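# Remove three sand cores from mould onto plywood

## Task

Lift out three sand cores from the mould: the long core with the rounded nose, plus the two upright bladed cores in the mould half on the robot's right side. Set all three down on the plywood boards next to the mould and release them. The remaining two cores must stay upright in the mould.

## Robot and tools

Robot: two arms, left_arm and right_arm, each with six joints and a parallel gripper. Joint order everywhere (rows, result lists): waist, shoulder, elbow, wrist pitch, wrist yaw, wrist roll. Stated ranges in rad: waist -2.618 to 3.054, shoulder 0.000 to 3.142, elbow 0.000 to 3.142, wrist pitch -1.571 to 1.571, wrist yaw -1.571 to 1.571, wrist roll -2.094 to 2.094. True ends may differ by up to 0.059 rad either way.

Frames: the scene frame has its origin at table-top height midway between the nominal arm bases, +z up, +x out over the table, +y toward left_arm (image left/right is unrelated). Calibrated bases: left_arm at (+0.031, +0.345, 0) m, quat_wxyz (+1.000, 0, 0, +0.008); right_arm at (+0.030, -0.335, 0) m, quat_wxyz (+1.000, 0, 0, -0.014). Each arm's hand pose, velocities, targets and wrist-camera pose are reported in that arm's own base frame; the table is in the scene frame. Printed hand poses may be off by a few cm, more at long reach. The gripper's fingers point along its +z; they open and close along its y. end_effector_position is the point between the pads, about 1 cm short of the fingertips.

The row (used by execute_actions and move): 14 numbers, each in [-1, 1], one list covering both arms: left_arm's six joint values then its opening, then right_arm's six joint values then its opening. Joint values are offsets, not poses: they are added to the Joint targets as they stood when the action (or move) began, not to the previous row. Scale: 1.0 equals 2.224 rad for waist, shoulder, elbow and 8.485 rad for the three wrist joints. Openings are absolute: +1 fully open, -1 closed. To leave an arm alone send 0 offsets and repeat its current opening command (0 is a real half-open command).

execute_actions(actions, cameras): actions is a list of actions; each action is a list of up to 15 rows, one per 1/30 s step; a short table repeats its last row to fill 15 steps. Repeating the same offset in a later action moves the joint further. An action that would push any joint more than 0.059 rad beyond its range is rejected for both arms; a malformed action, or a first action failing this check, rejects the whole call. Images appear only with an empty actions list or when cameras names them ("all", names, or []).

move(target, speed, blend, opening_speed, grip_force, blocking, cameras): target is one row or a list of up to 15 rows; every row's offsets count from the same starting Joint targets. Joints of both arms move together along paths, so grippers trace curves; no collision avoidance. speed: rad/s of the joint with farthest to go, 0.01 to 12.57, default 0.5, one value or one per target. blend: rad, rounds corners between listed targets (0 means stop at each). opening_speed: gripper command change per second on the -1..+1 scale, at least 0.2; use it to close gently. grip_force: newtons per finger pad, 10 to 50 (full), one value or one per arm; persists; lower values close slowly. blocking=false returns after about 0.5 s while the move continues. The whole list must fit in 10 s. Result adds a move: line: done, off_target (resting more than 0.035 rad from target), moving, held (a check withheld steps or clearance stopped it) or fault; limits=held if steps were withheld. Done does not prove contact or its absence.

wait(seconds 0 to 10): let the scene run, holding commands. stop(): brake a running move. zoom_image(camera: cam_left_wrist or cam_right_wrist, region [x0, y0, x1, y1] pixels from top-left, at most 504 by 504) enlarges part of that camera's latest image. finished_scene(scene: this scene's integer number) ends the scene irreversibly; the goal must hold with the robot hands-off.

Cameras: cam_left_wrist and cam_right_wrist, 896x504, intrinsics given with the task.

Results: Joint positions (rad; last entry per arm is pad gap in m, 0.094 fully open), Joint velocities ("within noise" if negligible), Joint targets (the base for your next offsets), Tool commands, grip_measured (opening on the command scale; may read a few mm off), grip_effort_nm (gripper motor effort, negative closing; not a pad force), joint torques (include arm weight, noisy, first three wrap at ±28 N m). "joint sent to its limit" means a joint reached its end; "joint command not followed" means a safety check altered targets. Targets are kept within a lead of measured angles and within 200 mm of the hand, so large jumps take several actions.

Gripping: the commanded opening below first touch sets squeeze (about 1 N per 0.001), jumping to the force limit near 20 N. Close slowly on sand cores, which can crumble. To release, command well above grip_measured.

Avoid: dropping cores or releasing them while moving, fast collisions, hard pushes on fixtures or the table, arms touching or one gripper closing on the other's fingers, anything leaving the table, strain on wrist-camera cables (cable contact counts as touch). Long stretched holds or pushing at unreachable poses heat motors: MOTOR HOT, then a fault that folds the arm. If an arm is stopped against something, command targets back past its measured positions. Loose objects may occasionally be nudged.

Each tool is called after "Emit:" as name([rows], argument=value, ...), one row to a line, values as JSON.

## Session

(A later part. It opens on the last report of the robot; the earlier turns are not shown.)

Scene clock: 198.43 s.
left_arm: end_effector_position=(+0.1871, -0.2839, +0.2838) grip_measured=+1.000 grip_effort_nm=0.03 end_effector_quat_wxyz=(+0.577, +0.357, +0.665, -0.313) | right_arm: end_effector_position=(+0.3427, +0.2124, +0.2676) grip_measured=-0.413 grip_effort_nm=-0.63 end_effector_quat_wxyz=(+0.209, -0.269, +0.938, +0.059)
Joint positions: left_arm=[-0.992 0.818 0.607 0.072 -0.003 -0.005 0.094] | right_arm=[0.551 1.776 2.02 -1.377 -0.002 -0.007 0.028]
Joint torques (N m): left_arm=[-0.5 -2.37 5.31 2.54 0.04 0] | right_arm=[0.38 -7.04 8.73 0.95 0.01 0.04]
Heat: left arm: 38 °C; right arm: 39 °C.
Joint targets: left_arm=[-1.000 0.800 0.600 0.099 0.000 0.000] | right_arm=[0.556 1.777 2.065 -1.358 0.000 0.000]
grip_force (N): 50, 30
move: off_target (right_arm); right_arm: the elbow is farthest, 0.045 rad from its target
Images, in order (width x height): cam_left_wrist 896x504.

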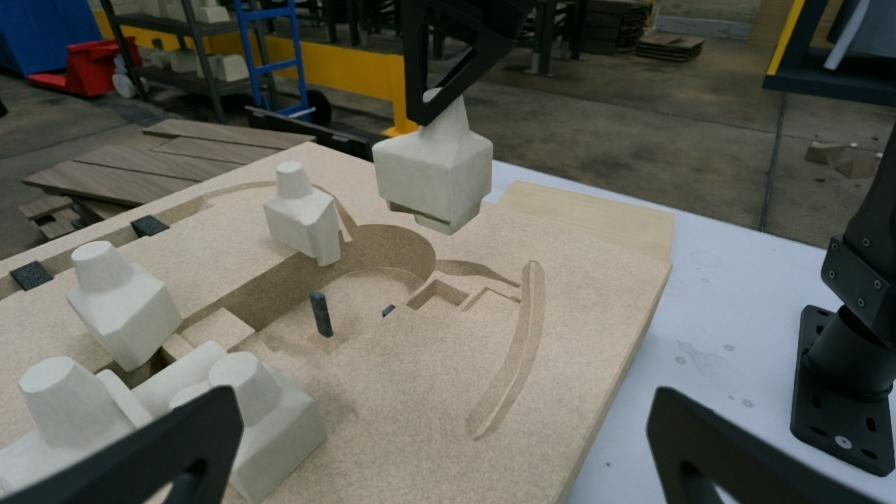

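Emit:
zoom_image(camera="cam_left_wrist", region=[340, 60, 520, 260])

Emit:
zoom_image(camera="cam_left_wrist", region=[240, 140, 560, 360])

Scaled by 2.520.

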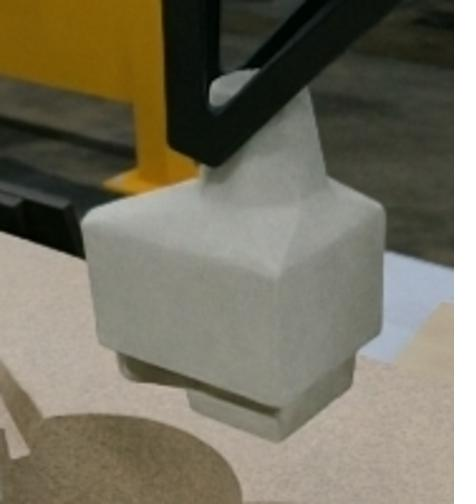

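Scaled by 1.575.

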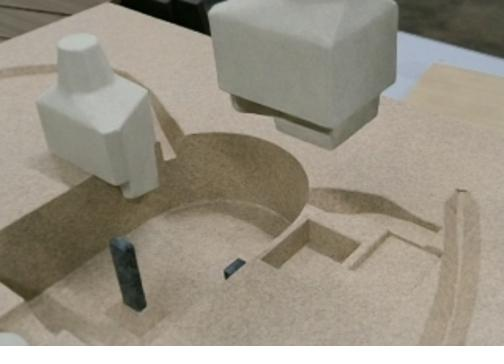

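Emit:
move(target=[0,0,0,0,0,0,1,-0.3759,0.0503,0.0603,0.0009,0,0,-0.5], speed=0.4, cameras=["all"])

Scene clock: 224.23 s.
left_arm: end_effector_position=(+0.1871, -0.2839, +0.2839) grip_measured=+1.000 grip_effort_nm=0.03 end_effector_quat_wxyz=(+0.577, +0.357, +0.665, -0.313) | right_arm: end_effector_position=(+0.4163, -0.1215, +0.2659) grip_measured=-0.413 grip_effort_nm=-0.63 end_effector_quat_wxyz=(+0.223, +0.135, +0.965, -0.035)
Joint positions: left_arm=[-0.992 0.818 0.607 0.073 -0.003 -0.005 0.094] | right_arm=[-0.285 1.889 2.152 -1.379 0.004 -0.007 0.028]
Joint torques (N m): left_arm=[-0.54 -2.21 5.46 2.52 0.07 0.01] | right_arm=[0.35 -7.98 8.87 1.07 -0.03 0.04]
Heat: left arm: 44 °C; right arm: 39 °C.
Joint targets: left_arm=[-1.000 0.800 0.600 0.099 0.000 0.000] | right_arm=[-0.280 1.889 2.199 -1.351 0.000 0.000]
grip_force (N): 50, 30
move: off_target (right_arm); right_arm: the elbow is farthest, 0.047 rad from its target

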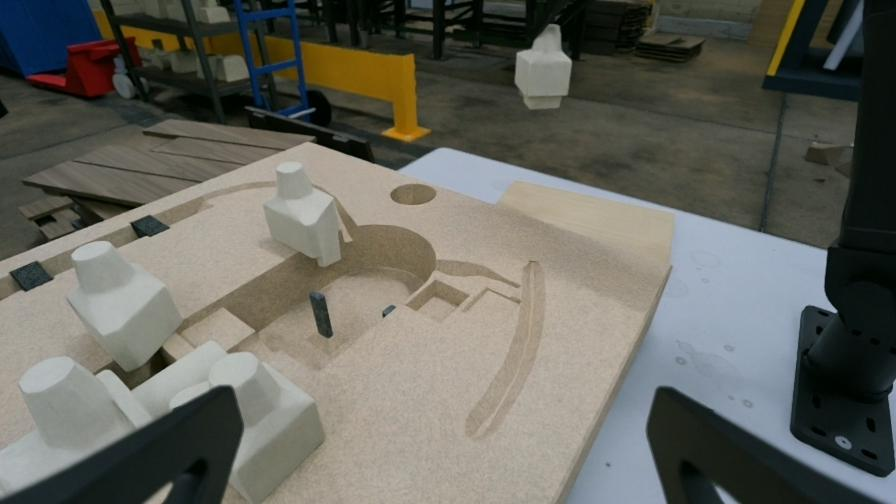

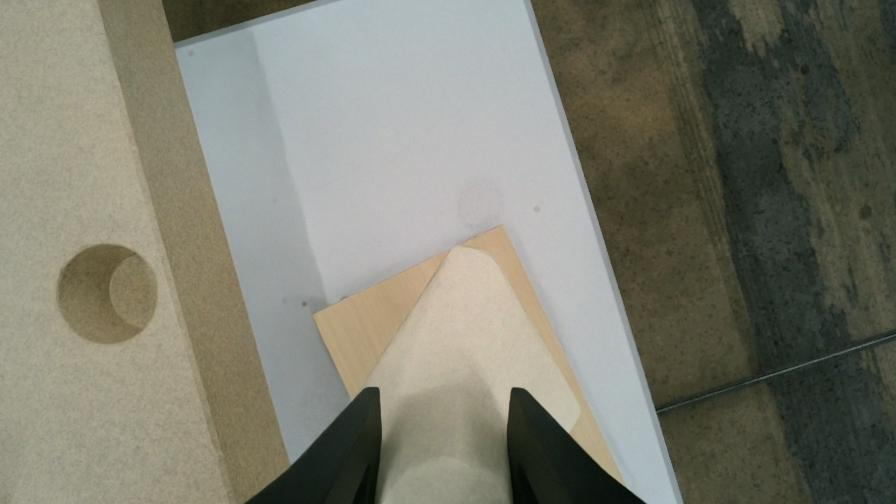

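Emit:
move(target=[0,0,0,0,0,0,1,-0.0112,-0.1165,-0.4186,0.0777,0,0,-0.5], speed=0.3, cameras=["all"])

Scene clock: 236.67 s.
left_arm: end_effector_position=(+0.1871, -0.2839, +0.2839) grip_measured=+1.000 grip_effort_nm=0.04 end_effector_quat_wxyz=(+0.577, +0.357, +0.665, -0.313) | right_arm: end_effector_position=(+0.3867, -0.1167, +0.1234) grip_measured=-0.413 grip_effort_nm=-0.63 end_effector_quat_wxyz=(+0.227, +0.140, +0.963, -0.034)
Joint positions: left_arm=[-0.992 0.818 0.607 0.073 -0.003 -0.005 0.094] | right_arm=[-0.296 1.655 1.279 -0.732 0 -0.007 0.028]
Joint torques (N m): left_arm=[-0.47 -2.3 5.42 2.53 0.05 -0.01] | right_arm=[-0.84 -8.76 4.96 1.2 -0.01 0.04]
Heat: left arm: 45 °C; right arm: 39 °C.
Joint targets: left_arm=[-1.000 0.800 0.600 0.099 0.000 0.000] | right_arm=[-0.305 1.629 1.268 -0.691 0.000 0.000]
grip_force (N): 50, 30
move: off_target (right_arm); right_arm: the wrist pitch is farthest, 0.040 rad from its target

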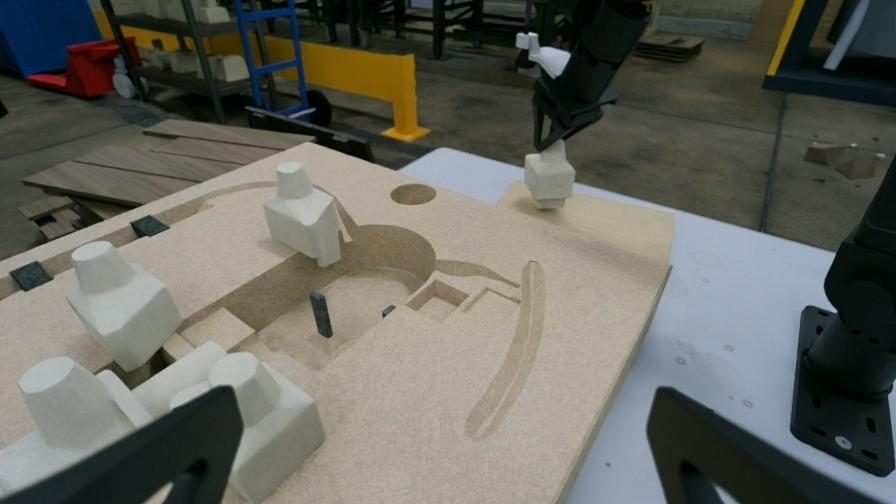

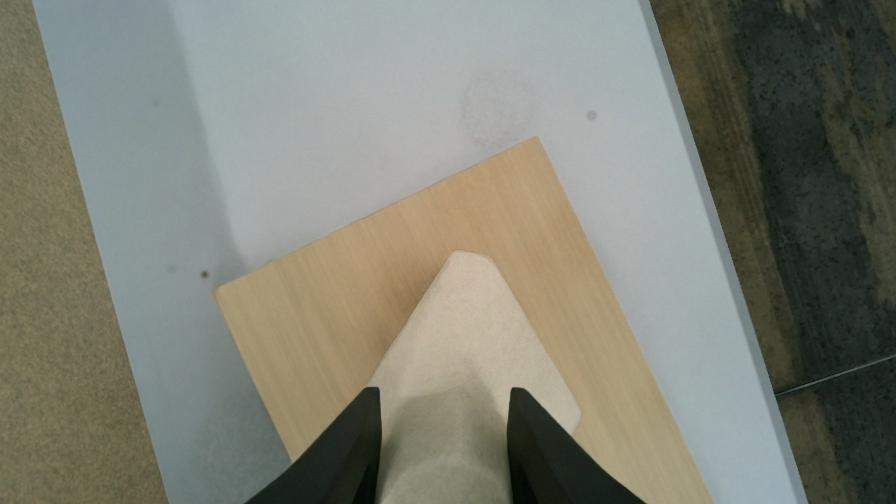

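Emit:
move(target=[0,0,0,0,0,0,1,0,0.0094,-0.0297,0.0099,0,0,-0.5], speed=0.1, cameras=["all"])

Emit:
zoom_image(camera="cam_left_wrist", region=[480, 100, 640, 260])

Scene clock: 242.60 s.
left_arm: end_effector_position=(+0.1871, -0.2839, +0.2839) grip_measured=+1.000 grip_effort_nm=0.03 end_effector_quat_wxyz=(+0.577, +0.357, +0.665, -0.313) | right_arm: end_effector_position=(+0.4032, -0.1229, +0.1243) grip_measured=-0.420 grip_effort_nm=-0.63 end_effector_quat_wxyz=(+0.272, +0.139, +0.951, -0.044)
Joint positions: left_arm=[-0.992 0.818 0.607 0.073 -0.003 -0.005 0.094] | right_arm=[-0.296 1.65 1.23 -0.594 0.006 -0.007 0.027]
Joint torques (N m): left_arm=[-0.51 -2.29 5.38 2.54 0.04 0] | right_arm=[-0.85 -6.71 3.81 0.86 -0.06 0.03]
Heat: left arm: 46 °C; right arm: 38 °C.
Joint targets: left_arm=[-1.000 0.800 0.600 0.099 0.000 0.000] | right_arm=[-0.305 1.650 1.202 -0.607 0.000 0.000]
grip_force (N): 50, 30
move: done

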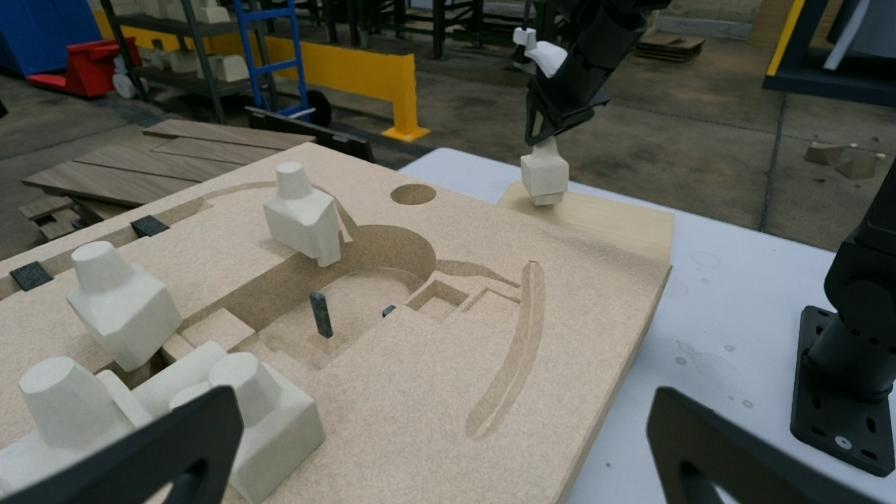

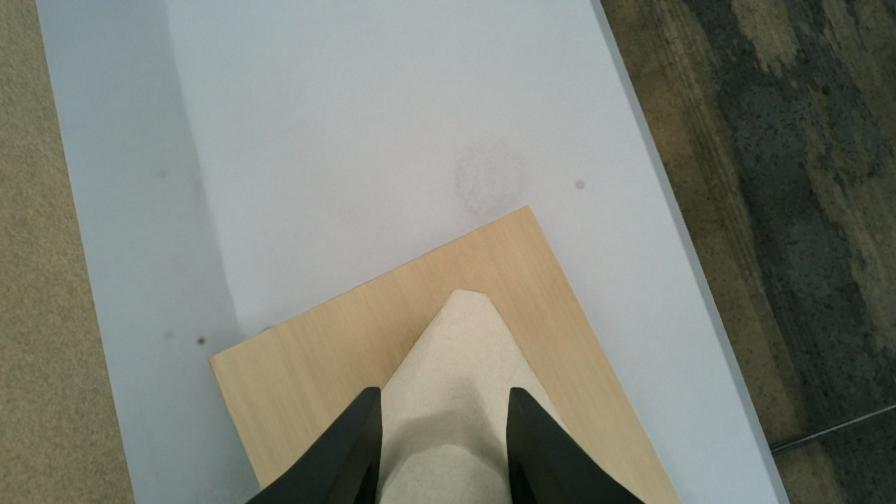

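Scaled by 3.150.

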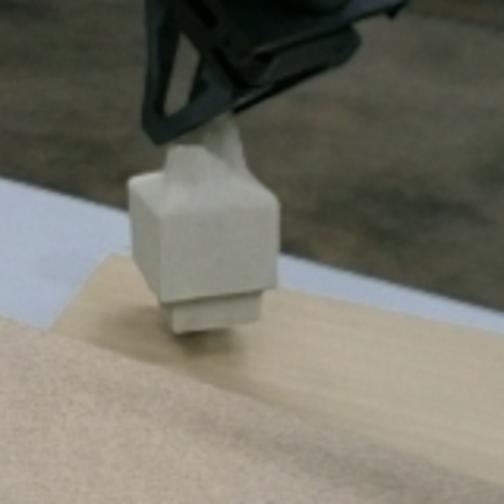

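Emit:
move(target=[0,0.335,0.2163,0.0312,0,0,1,0,0,0,0,0,0,-0.5], speed=0.5, cameras=["cam_left_wrist"])

Scene clock: 252.40 s.
left_arm: end_effector_position=(+0.2765, -0.4207, +0.2839) grip_measured=+1.000 grip_effort_nm=0.03 end_effector_quat_wxyz=(+0.573, +0.358, +0.668, -0.311) | right_arm: end_effector_position=(+0.4033, -0.1230, +0.1243) grip_measured=-0.420 grip_effort_nm=-0.63 end_effector_quat_wxyz=(+0.272, +0.139, +0.951, -0.044)
Joint positions: left_arm=[-0.992 1.536 1.051 0.336 -0.003 -0.005 0.094] | right_arm=[-0.296 1.65 1.23 -0.593 0.006 -0.007 0.027]
Joint torques (N m): left_arm=[-0.5 -5.74 8.38 2.51 0.06 0] | right_arm=[-0.83 -6.72 3.78 0.82 -0.07 0.04]
Heat: left arm: 46 °C; right arm: 37 °C.
Joint targets: left_arm=[-1.000 1.545 1.082 0.364 0.000 0.000] | right_arm=[-0.305 1.650 1.202 -0.607 0.000 0.000]
grip_force (N): 50, 30
move: done
Images, in order (width x height): cam_left_wrist 896x504.

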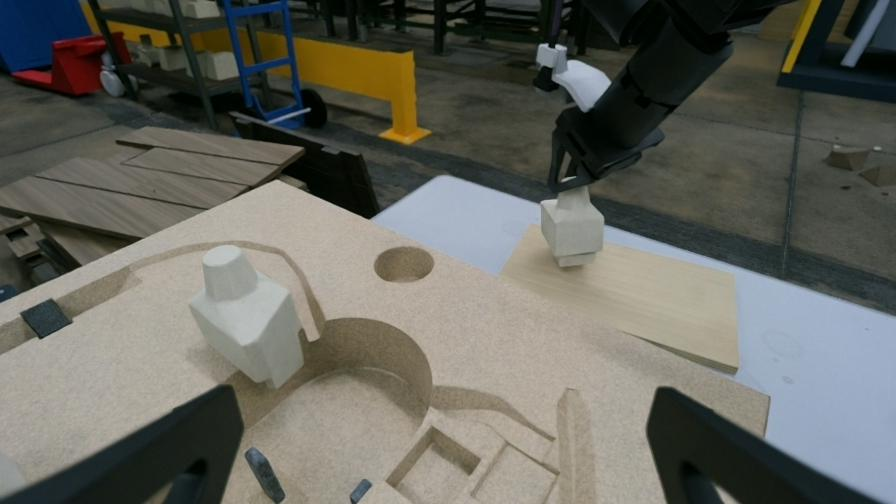

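Emit:
zoom_image(camera="cam_left_wrist", region=[510, 160, 650, 300])

Emit:
zoom_image(camera="cam_left_wrist", region=[160, 220, 460, 420])

Scaled by 3.600.

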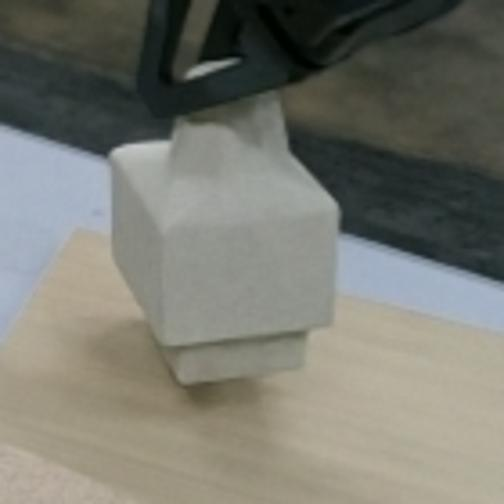

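Scaled by 1.680.

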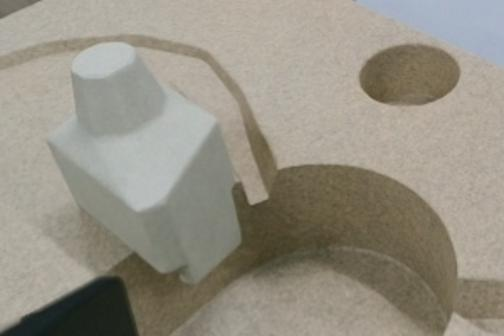

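Emit:
move([
  [0,0,0,0,0,0,1,0,0,0.1394,-0.0351,0,0,-0.6],
  [0,0,0,0,0,0,1,0,0.01,0.1594,-0.0371,0,0.2239,-0.6],
], speed=[0.15,0.6], grip_force=[50,45], cameras=["all"])

Emit:
zoom_image(camera="cam_left_wrist", region=[480, 100, 680, 300])

Scene clock: 268.93 s.
left_arm: end_effector_position=(+0.2765, -0.4207, +0.2841) grip_measured=+1.000 grip_effort_nm=0.04 end_effector_quat_wxyz=(+0.574, +0.358, +0.668, -0.311) | right_arm: end_effector_position=(+0.3907, -0.1198, +0.1742) grip_measured=-0.433 grip_effort_nm=-0.91 end_effector_quat_wxyz=(+0.160, +0.865, +0.449, +0.159)
Joint positions: left_arm=[-0.992 1.536 1.051 0.337 -0.003 -0.005 0.094] | right_arm=[-0.298 1.674 1.505 -0.948 0.004 1.885 0.027]
Joint torques (N m): left_arm=[-0.5 -5.75 8.46 2.54 0.06 0] | right_arm=[-0.62 -6.95 9.89 1.05 -0.05 0.11]
Heat: left arm: 47 °C; right arm: 38 °C.
Joint targets: left_arm=[-1.000 1.545 1.082 0.364 0.000 0.000] | right_arm=[-0.305 1.672 1.556 -0.922 0.000 1.900]
grip_force (N): 50, 45
move: off_target (right_arm); right_arm: the elbow is farthest, 0.051 rad from its target

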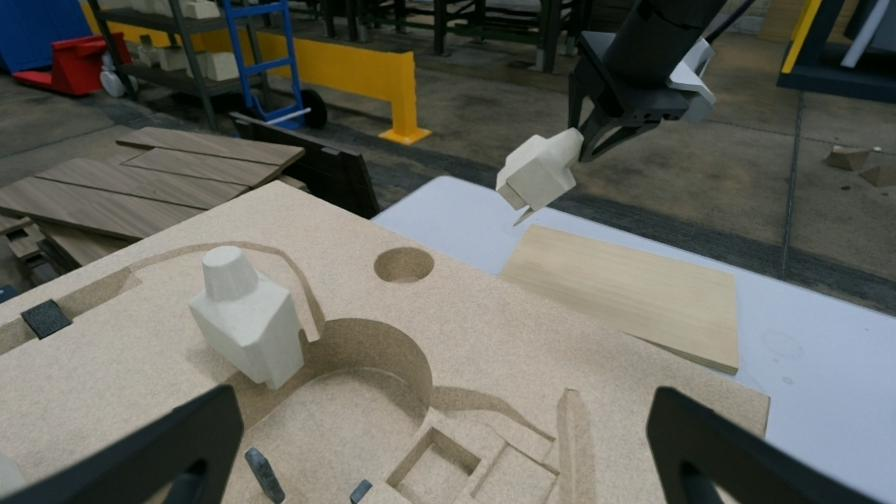

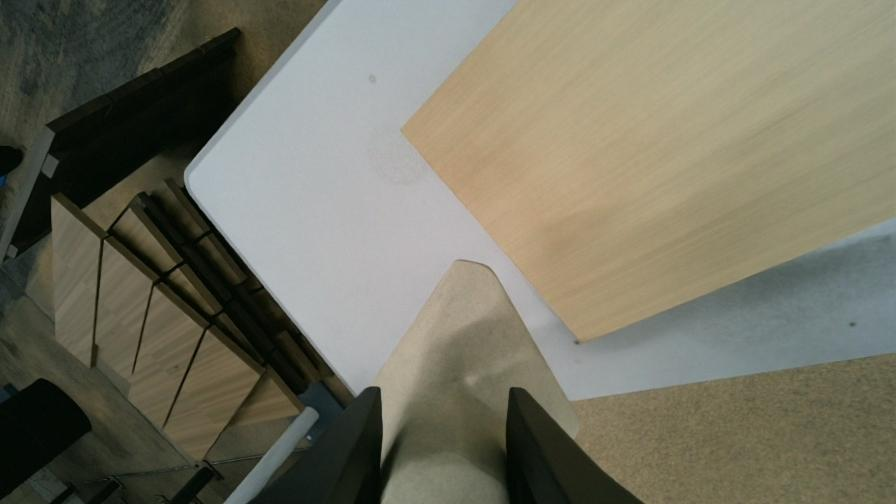

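Scaled by 2.520.

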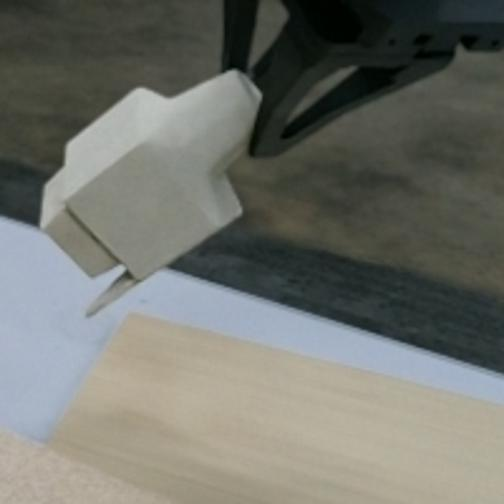

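Emit:
move([
  [0,0,0,0,0,0,1,0,0,0,0,0,-0.2239,-0.6],
  [0,0,0,0,0,0,1,0,-0.0166,-0.1219,0.0344,0,-0.2239,-0.6],
], speed=[0.6,0.15], cameras=["all"])

Emit:
zoom_image(camera="cam_left_wrist", region=[480, 130, 680, 330])

Scene clock: 305.43 s.
left_arm: end_effector_position=(+0.2765, -0.4207, +0.2842) grip_measured=+1.000 grip_effort_nm=0.03 end_effector_quat_wxyz=(+0.574, +0.358, +0.668, -0.311) | right_arm: end_effector_position=(+0.3994, -0.1222, +0.1260) grip_measured=-0.433 grip_effort_nm=-0.91 end_effector_quat_wxyz=(+0.246, +0.147, +0.957, -0.038)
Joint positions: left_arm=[-0.992 1.536 1.051 0.337 -0.003 -0.005 0.094] | right_arm=[-0.298 1.674 1.291 -0.685 0.003 0.006 0.027]
Joint torques (N m): left_arm=[-0.53 -5.7 8.43 2.54 0.05 0] | right_arm=[-0.61 -10.06 5.42 1.41 -0.04 -0.11]
Heat: left arm: 49 °C; right arm: 43 °C.
Joint targets: left_arm=[-1.000 1.545 1.082 0.364 0.000 0.000] | right_arm=[-0.305 1.636 1.285 -0.630 0.000 0.000]
grip_force (N): 50, 45
move: off_target (right_arm); right_arm: the wrist pitch is farthest, 0.055 rad from its target

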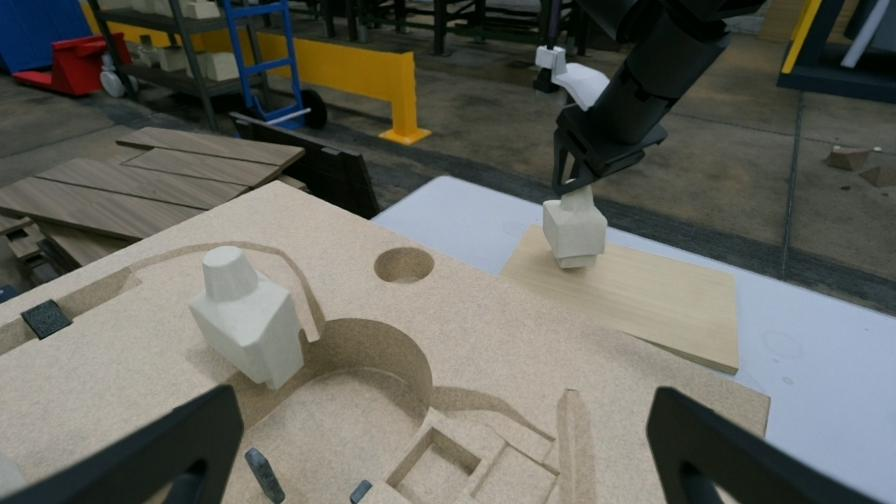

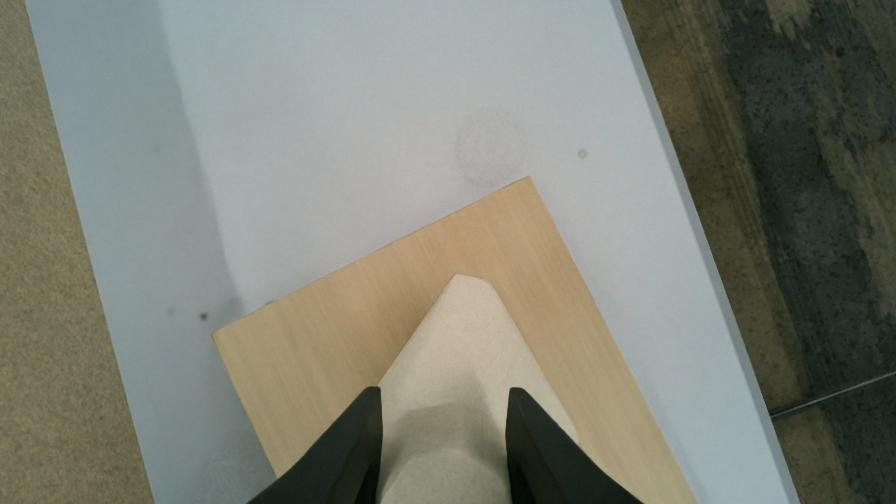

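Scaled by 2.520.

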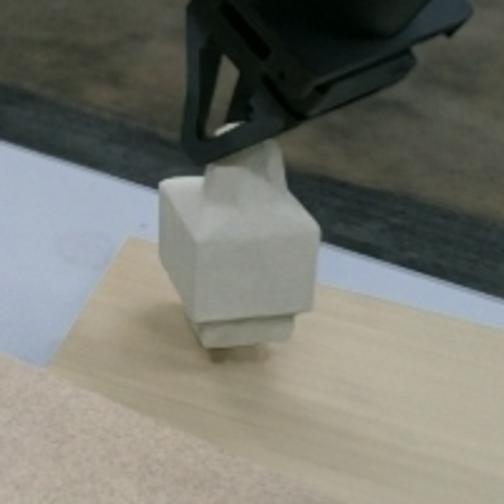

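Emit:
move([
  [0,0,0,0,0,0,1,0,-0.1344,-0.174,0.0448,0,0,-0.55],
], speed=0.25, grip_force=[50,30], cameras=["all"])

Emit:
zoom_image(camera="cam_left_wrist", region=[480, 130, 680, 330])

Scene clock: 328.10 s.
left_arm: end_effector_position=(+0.2765, -0.4207, +0.2842) grip_measured=+1.000 grip_effort_nm=0.03 end_effector_quat_wxyz=(+0.574, +0.358, +0.668, -0.311) | right_arm: end_effector_position=(+0.3676, -0.1125, +0.1315) grip_measured=-0.433 grip_effort_nm=-0.64 end_effector_quat_wxyz=(+0.360, +0.142, +0.921, -0.054)
Joint positions: left_arm=[-0.992 1.536 1.051 0.337 -0.003 -0.005 0.094] | right_arm=[-0.298 1.381 0.892 -0.337 0.003 0.006 0.027]
Joint torques (N m): left_arm=[-0.54 -5.64 8.46 2.54 0.05 0] | right_arm=[-0.61 -8.34 6.53 1.99 -0.04 -0.11]
Heat: left arm: 50 °C; right arm: 40 °C.
Joint targets: left_arm=[-1.000 1.545 1.082 0.364 0.000 0.000] | right_arm=[-0.305 1.337 0.898 -0.250 0.000 0.000]
grip_force (N): 50, 30
move: off_target (right_arm); right_arm: the wrist pitch is farthest, 0.087 rad from its target

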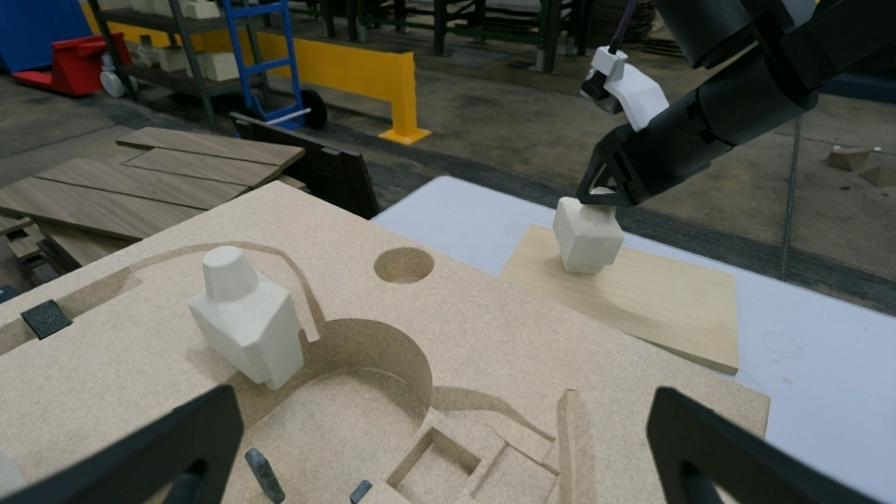

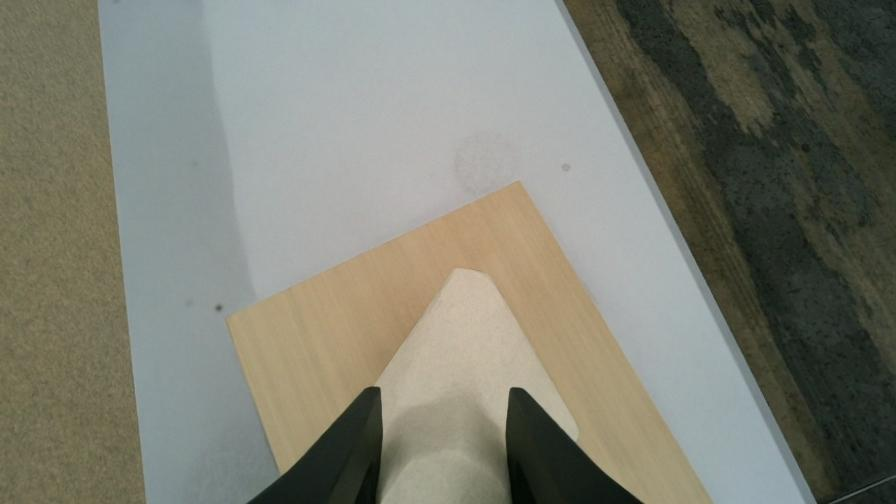

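Scaled by 2.520.

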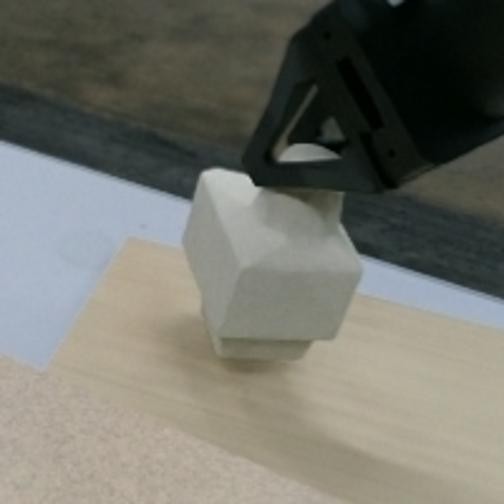

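Emit:
move([
  [0,0,0,0,0,0,1,0,-0.0526,-0.1466,0.0483,0,0,-0.55],
], speed=0.15, cameras=["all"])

Emit:
zoom_image(camera="cam_left_wrist", region=[480, 130, 680, 330])

Scene clock: 335.03 s.
left_arm: end_effector_position=(+0.2765, -0.4207, +0.2842) grip_measured=+1.000 grip_effort_nm=0.03 end_effector_quat_wxyz=(+0.574, +0.358, +0.668, -0.311) | right_arm: end_effector_position=(+0.3556, -0.1088, +0.1204) grip_measured=-0.433 grip_effort_nm=-0.64 end_effector_quat_wxyz=(+0.461, +0.134, +0.875, -0.070)
Joint positions: left_arm=[-0.992 1.536 1.051 0.337 -0.003 -0.005 0.094] | right_arm=[-0.298 1.25 0.572 0.077 0.003 0.003 0.027]
Joint torques (N m): left_arm=[-0.5 -5.65 8.42 2.53 0.06 -0.01] | right_arm=[-0.59 -6.04 5.96 2.18 -0.04 -0.08]
Heat: left arm: 50 °C; right arm: 40 °C.
Joint targets: left_arm=[-1.000 1.545 1.082 0.364 0.000 0.000] | right_arm=[-0.305 1.219 0.572 0.160 0.000 0.000]
grip_force (N): 50, 30
move: off_target (right_arm); right_arm: the wrist pitch is farthest, 0.082 rad from its target

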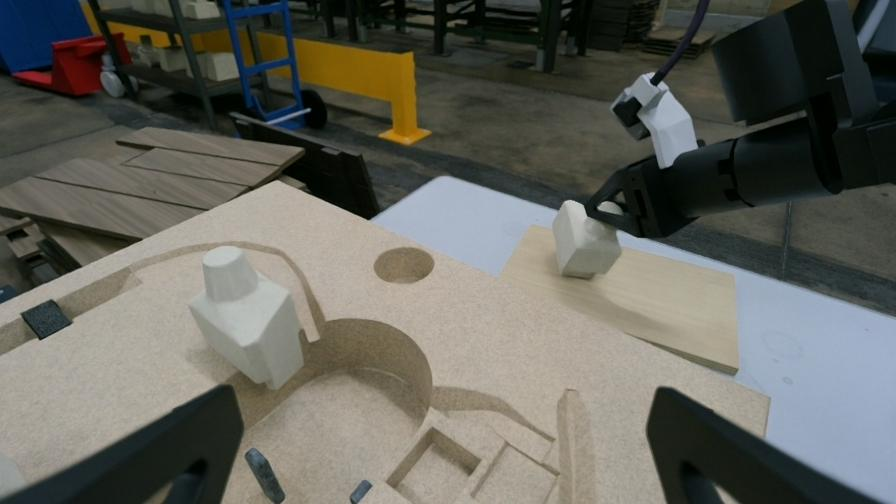

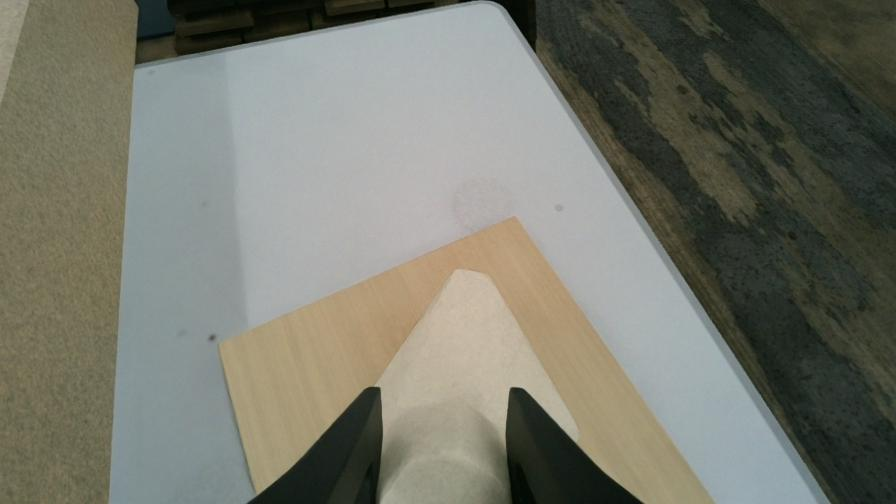

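Scaled by 2.520.

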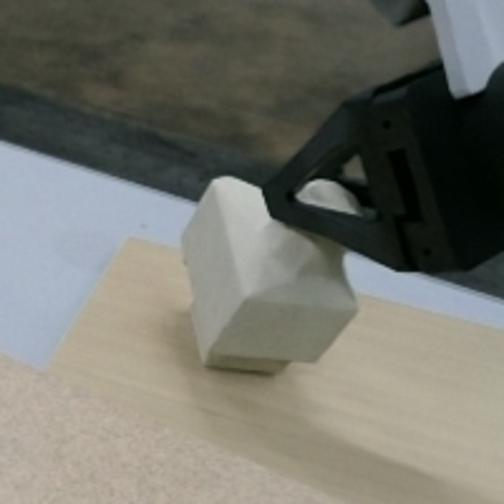

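Emit:
move([
  [0,0,0,0,0,0,1,0,0.0405,-0.0926,0.0365,0,0,-0.55],
], speed=0.15, cameras=["all"])

Emit:
zoom_image(camera="cam_left_wrist", region=[480, 130, 680, 330])

Scene clock: 347.23 s.
left_arm: end_effector_position=(+0.2765, -0.4207, +0.2842) grip_measured=+1.000 grip_effort_nm=0.03 end_effector_quat_wxyz=(+0.574, +0.358, +0.668, -0.311) | right_arm: end_effector_position=(+0.3588, -0.1104, +0.1176) grip_measured=-0.433 grip_effort_nm=-0.64 end_effector_quat_wxyz=(+0.542, +0.124, +0.827, -0.085)
Joint positions: left_arm=[-0.992 1.536 1.051 0.337 -0.003 -0.005 0.094] | right_arm=[-0.298 1.288 0.387 0.491 0.006 -0.004 0.027]
Joint torques (N m): left_arm=[-0.55 -5.67 8.39 2.51 0.05 0.02] | right_arm=[-0.61 -1.69 3.84 1.3 -0.07 0.01]
Heat: left arm: 51 °C; right arm: 42 °C.
Joint targets: left_arm=[-1.000 1.545 1.082 0.364 0.000 0.000] | right_arm=[-0.305 1.310 0.366 0.469 0.000 0.000]
grip_force (N): 50, 30
move: done

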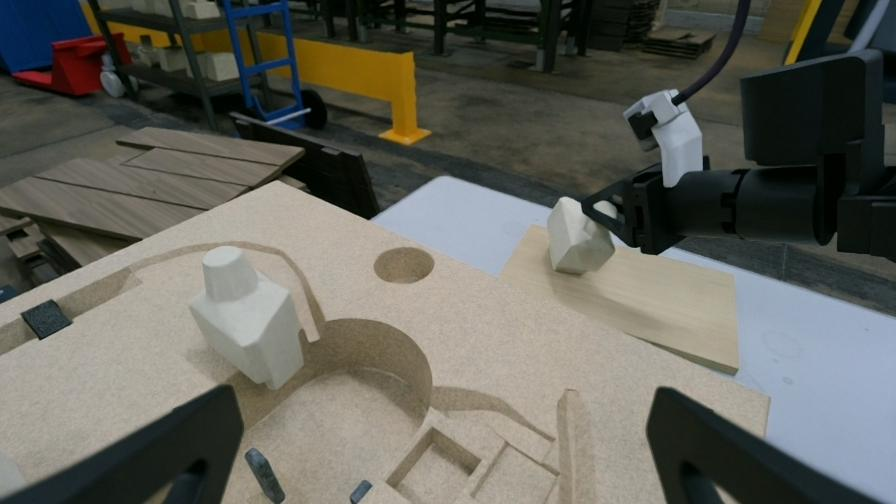

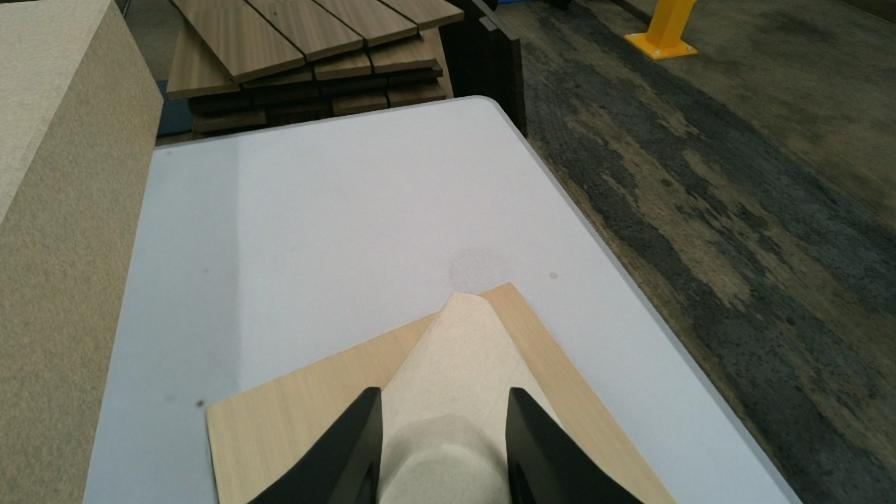

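Scaled by 2.520.

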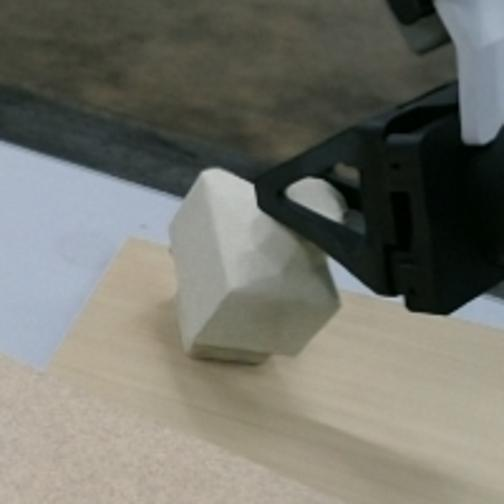

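Emit:
move([
  [0,0,0,0,0,0,1,0,-0.0854,0.1039,-0.029,0,0,-0.55],
  [0,0,0,0,0,0,1,0,0.1835,0.5719,-0.1915,0,0,-0.55],
], speed=[0.15,0.3], cameras=["all"])

Emit:
zoom_image(camera="cam_left_wrist", region=[480, 100, 680, 300])

Scene clock: 388.27 s.
left_arm: end_effector_position=(+0.2765, -0.4207, +0.2842) grip_measured=+1.000 grip_effort_nm=0.04 end_effector_quat_wxyz=(+0.574, +0.358, +0.668, -0.311) | right_arm: end_effector_position=(+0.3634, -0.1114, +0.1684) grip_measured=-0.433 grip_effort_nm=-0.64 end_effector_quat_wxyz=(+0.141, +0.145, +0.979, -0.024)
Joint positions: left_arm=[-0.992 1.536 1.051 0.337 -0.003 -0.005 0.094] | right_arm=[-0.298 1.717 1.592 -1.158 0.004 -0.004 0.027]
Joint torques (N m): left_arm=[-0.54 -5.68 8.36 2.53 0.04 -0.02] | right_arm=[-0.59 -6.93 9.28 0.6 -0.05 0.01]
Heat: left arm: 52 °C; right arm: 41 °C.
Joint targets: left_arm=[-1.000 1.545 1.082 0.364 0.000 0.000] | right_arm=[-0.305 1.718 1.638 -1.155 0.000 0.000]
grip_force (N): 50, 30
move: off_target (right_arm); right_arm: the elbow is farthest, 0.046 rad from its target

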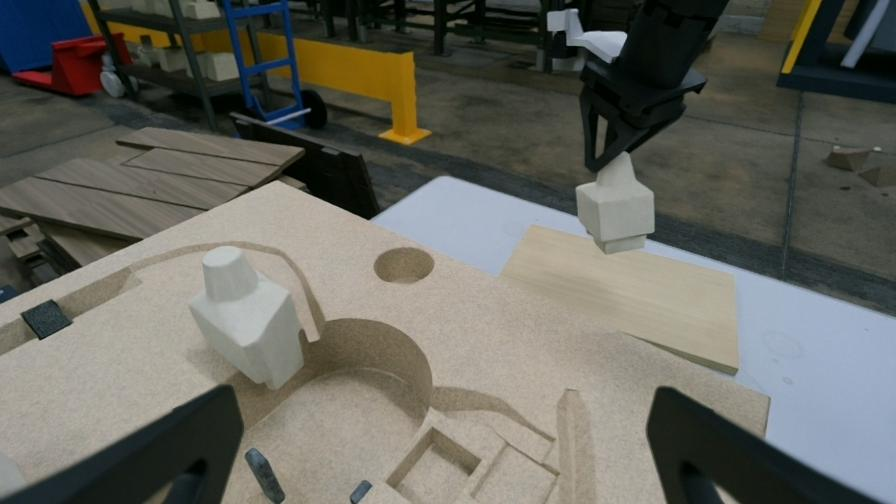

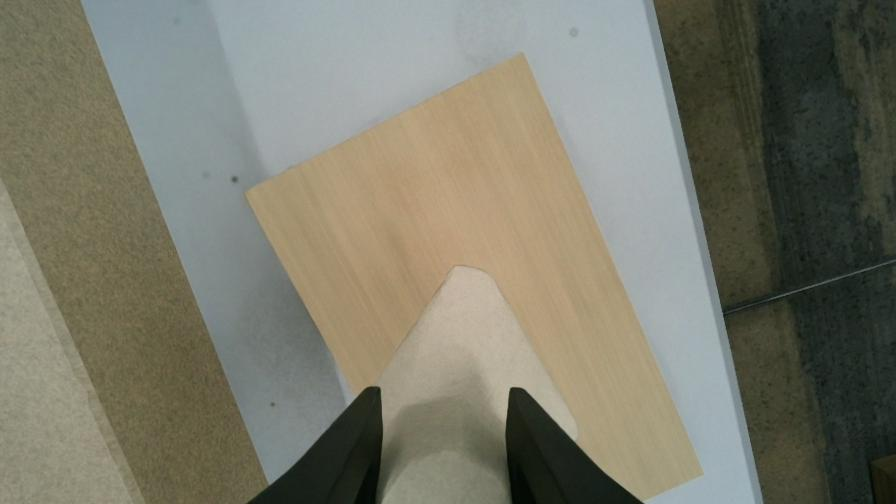

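Scaled by 2.520.

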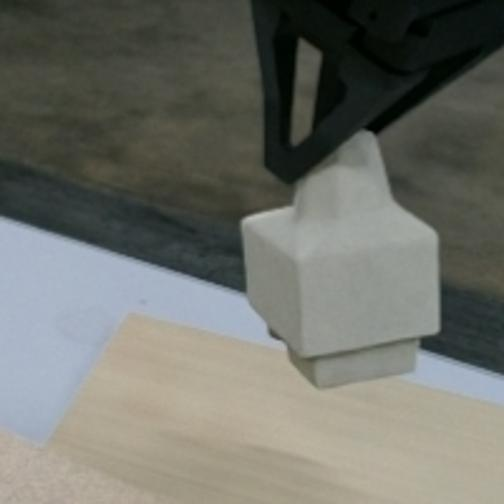

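Emit:
move([
  [0,0,0,0,0,0,1,0,-0.1461,-0.1929,0.0171,0,0,-0.55],
], speed=0.2, cameras=["all"])

Emit:
zoom_image(camera="cam_left_wrist", region=[500, 130, 700, 330])

Scene clock: 402.37 s.
left_arm: end_effector_position=(+0.2765, -0.4207, +0.2843) grip_measured=+1.000 grip_effort_nm=0.03 end_effector_quat_wxyz=(+0.574, +0.358, +0.667, -0.311) | right_arm: end_effector_position=(+0.2955, -0.0905, +0.1440) grip_measured=-0.433 grip_effort_nm=-0.64 end_effector_quat_wxyz=(+0.146, +0.145, +0.978, -0.024)
Joint positions: left_arm=[-0.992 1.536 1.051 0.337 -0.003 -0.005 0.094] | right_arm=[-0.298 1.433 1.206 -1.048 0.004 -0.004 0.027]
Joint torques (N m): left_arm=[-0.57 -5.7 8.4 2.52 0.05 -0.01] | right_arm=[-0.62 -7.97 5.82 0.94 -0.04 0.01]
Heat: left arm: 53 °C; right arm: 39 °C.
Joint targets: left_arm=[-1.000 1.545 1.082 0.364 0.000 0.000] | right_arm=[-0.305 1.393 1.209 -1.011 0.000 0.000]
grip_force (N): 50, 30
move: off_target (right_arm); right_arm: the shoulder is farthest, 0.039 rad from its target

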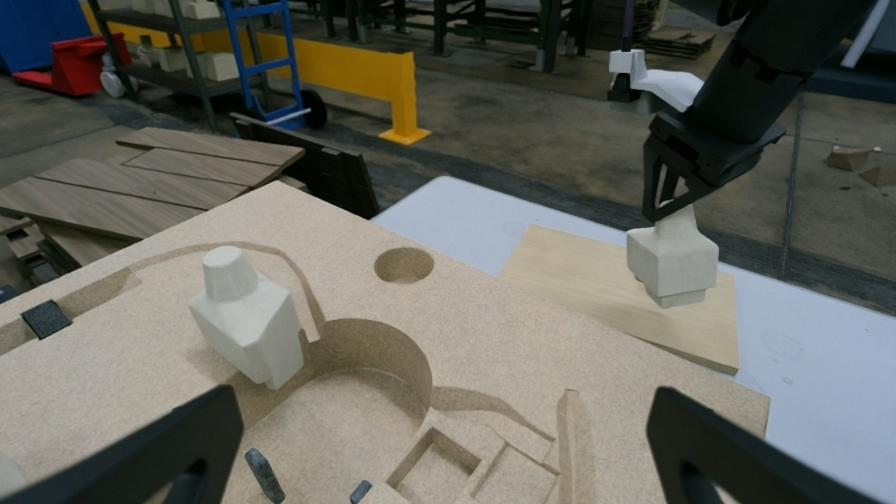

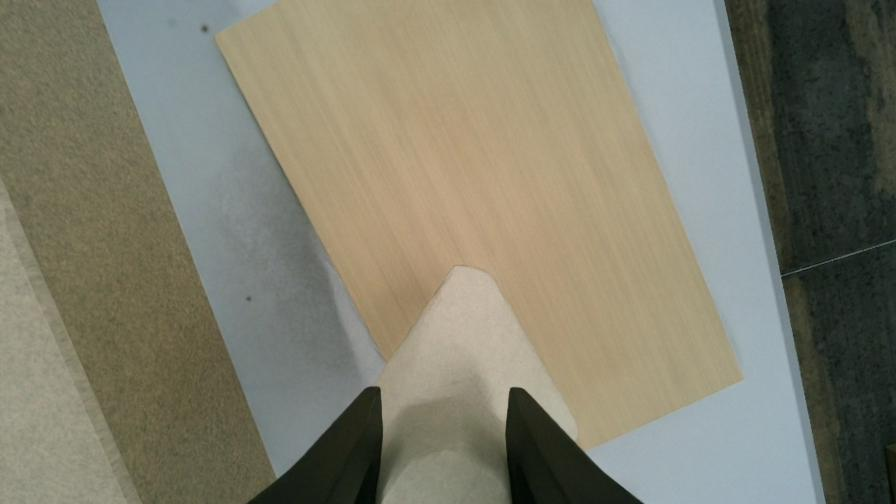

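Scaled by 2.520.

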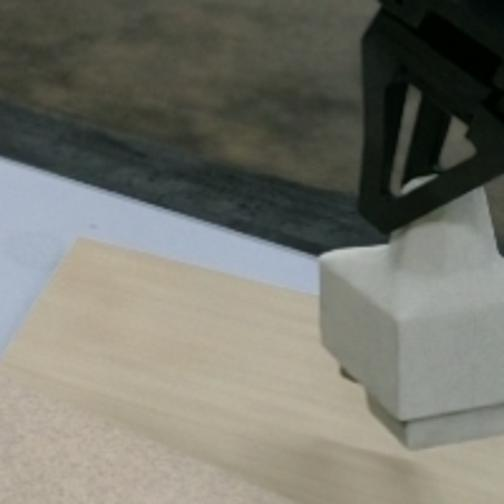

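Emit:
move([
  [0,0,0,0,0,0,1,0,0.0854,0.0229,0.0095,0,0,-0.5],
], speed=0.1, grip_force=[50,15], cameras=["all"])

Emit:
zoom_image(camera="cam_left_wrist", region=[500, 130, 700, 330])

Scene clock: 412.13 s.
left_arm: end_effector_position=(+0.2765, -0.4207, +0.2843) grip_measured=+1.000 grip_effort_nm=0.04 end_effector_quat_wxyz=(+0.574, +0.358, +0.667, -0.311) | right_arm: end_effector_position=(+0.3232, -0.0991, +0.1159) grip_measured=-0.421 grip_effort_nm=-0.37 end_effector_quat_wxyz=(+0.133, +0.145, +0.980, -0.022)
Joint positions: left_arm=[-0.992 1.536 1.051 0.337 -0.003 -0.005 0.094] | right_arm=[-0.298 1.572 1.231 -0.96 0.004 -0.004 0.027]
Joint torques (N m): left_arm=[-0.54 -5.64 8.36 2.52 0.05 -0.01] | right_arm=[-0.62 -4.93 7.87 0.83 -0.05 0.01]
Heat: left arm: 53 °C; right arm: 38 °C.
Joint targets: left_arm=[-1.000 1.545 1.082 0.364 0.000 0.000] | right_arm=[-0.305 1.583 1.260 -0.930 0.000 0.000]
grip_force (N): 50, 15
move: done

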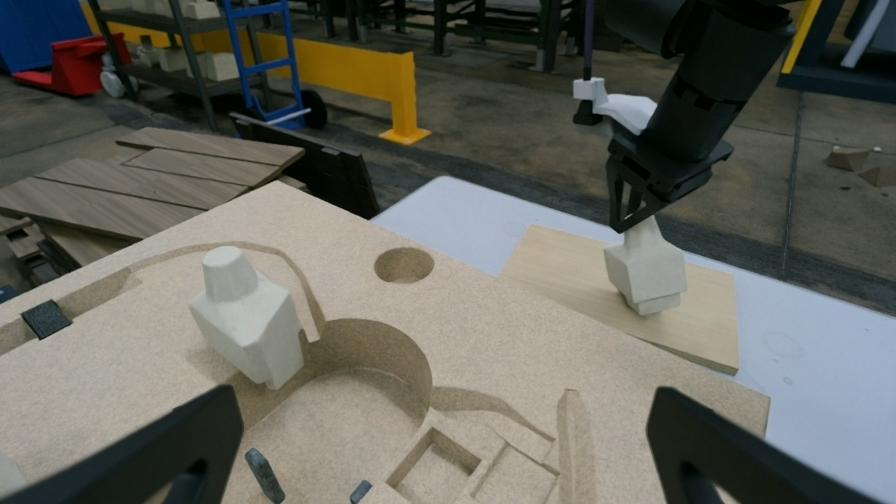

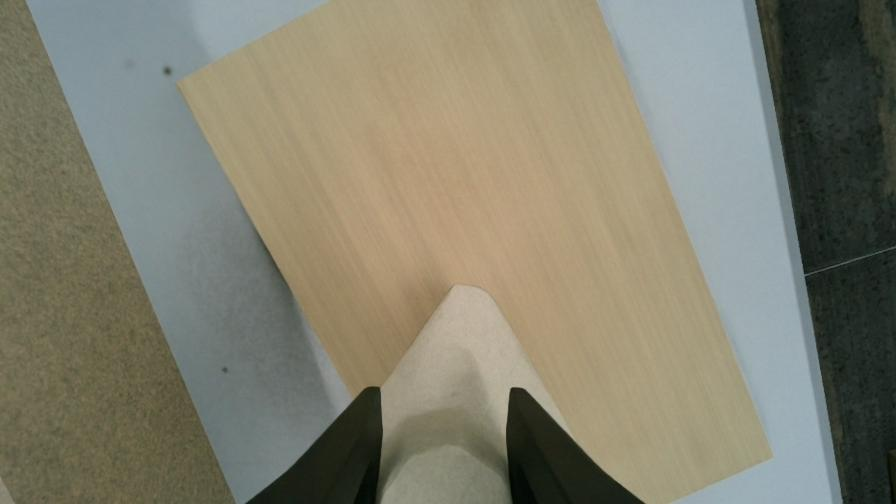

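Scaled by 2.520.

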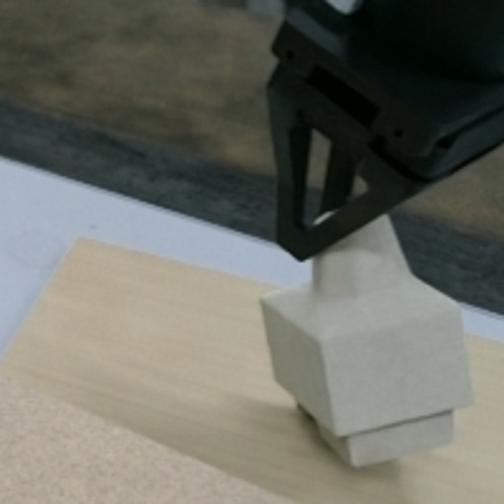

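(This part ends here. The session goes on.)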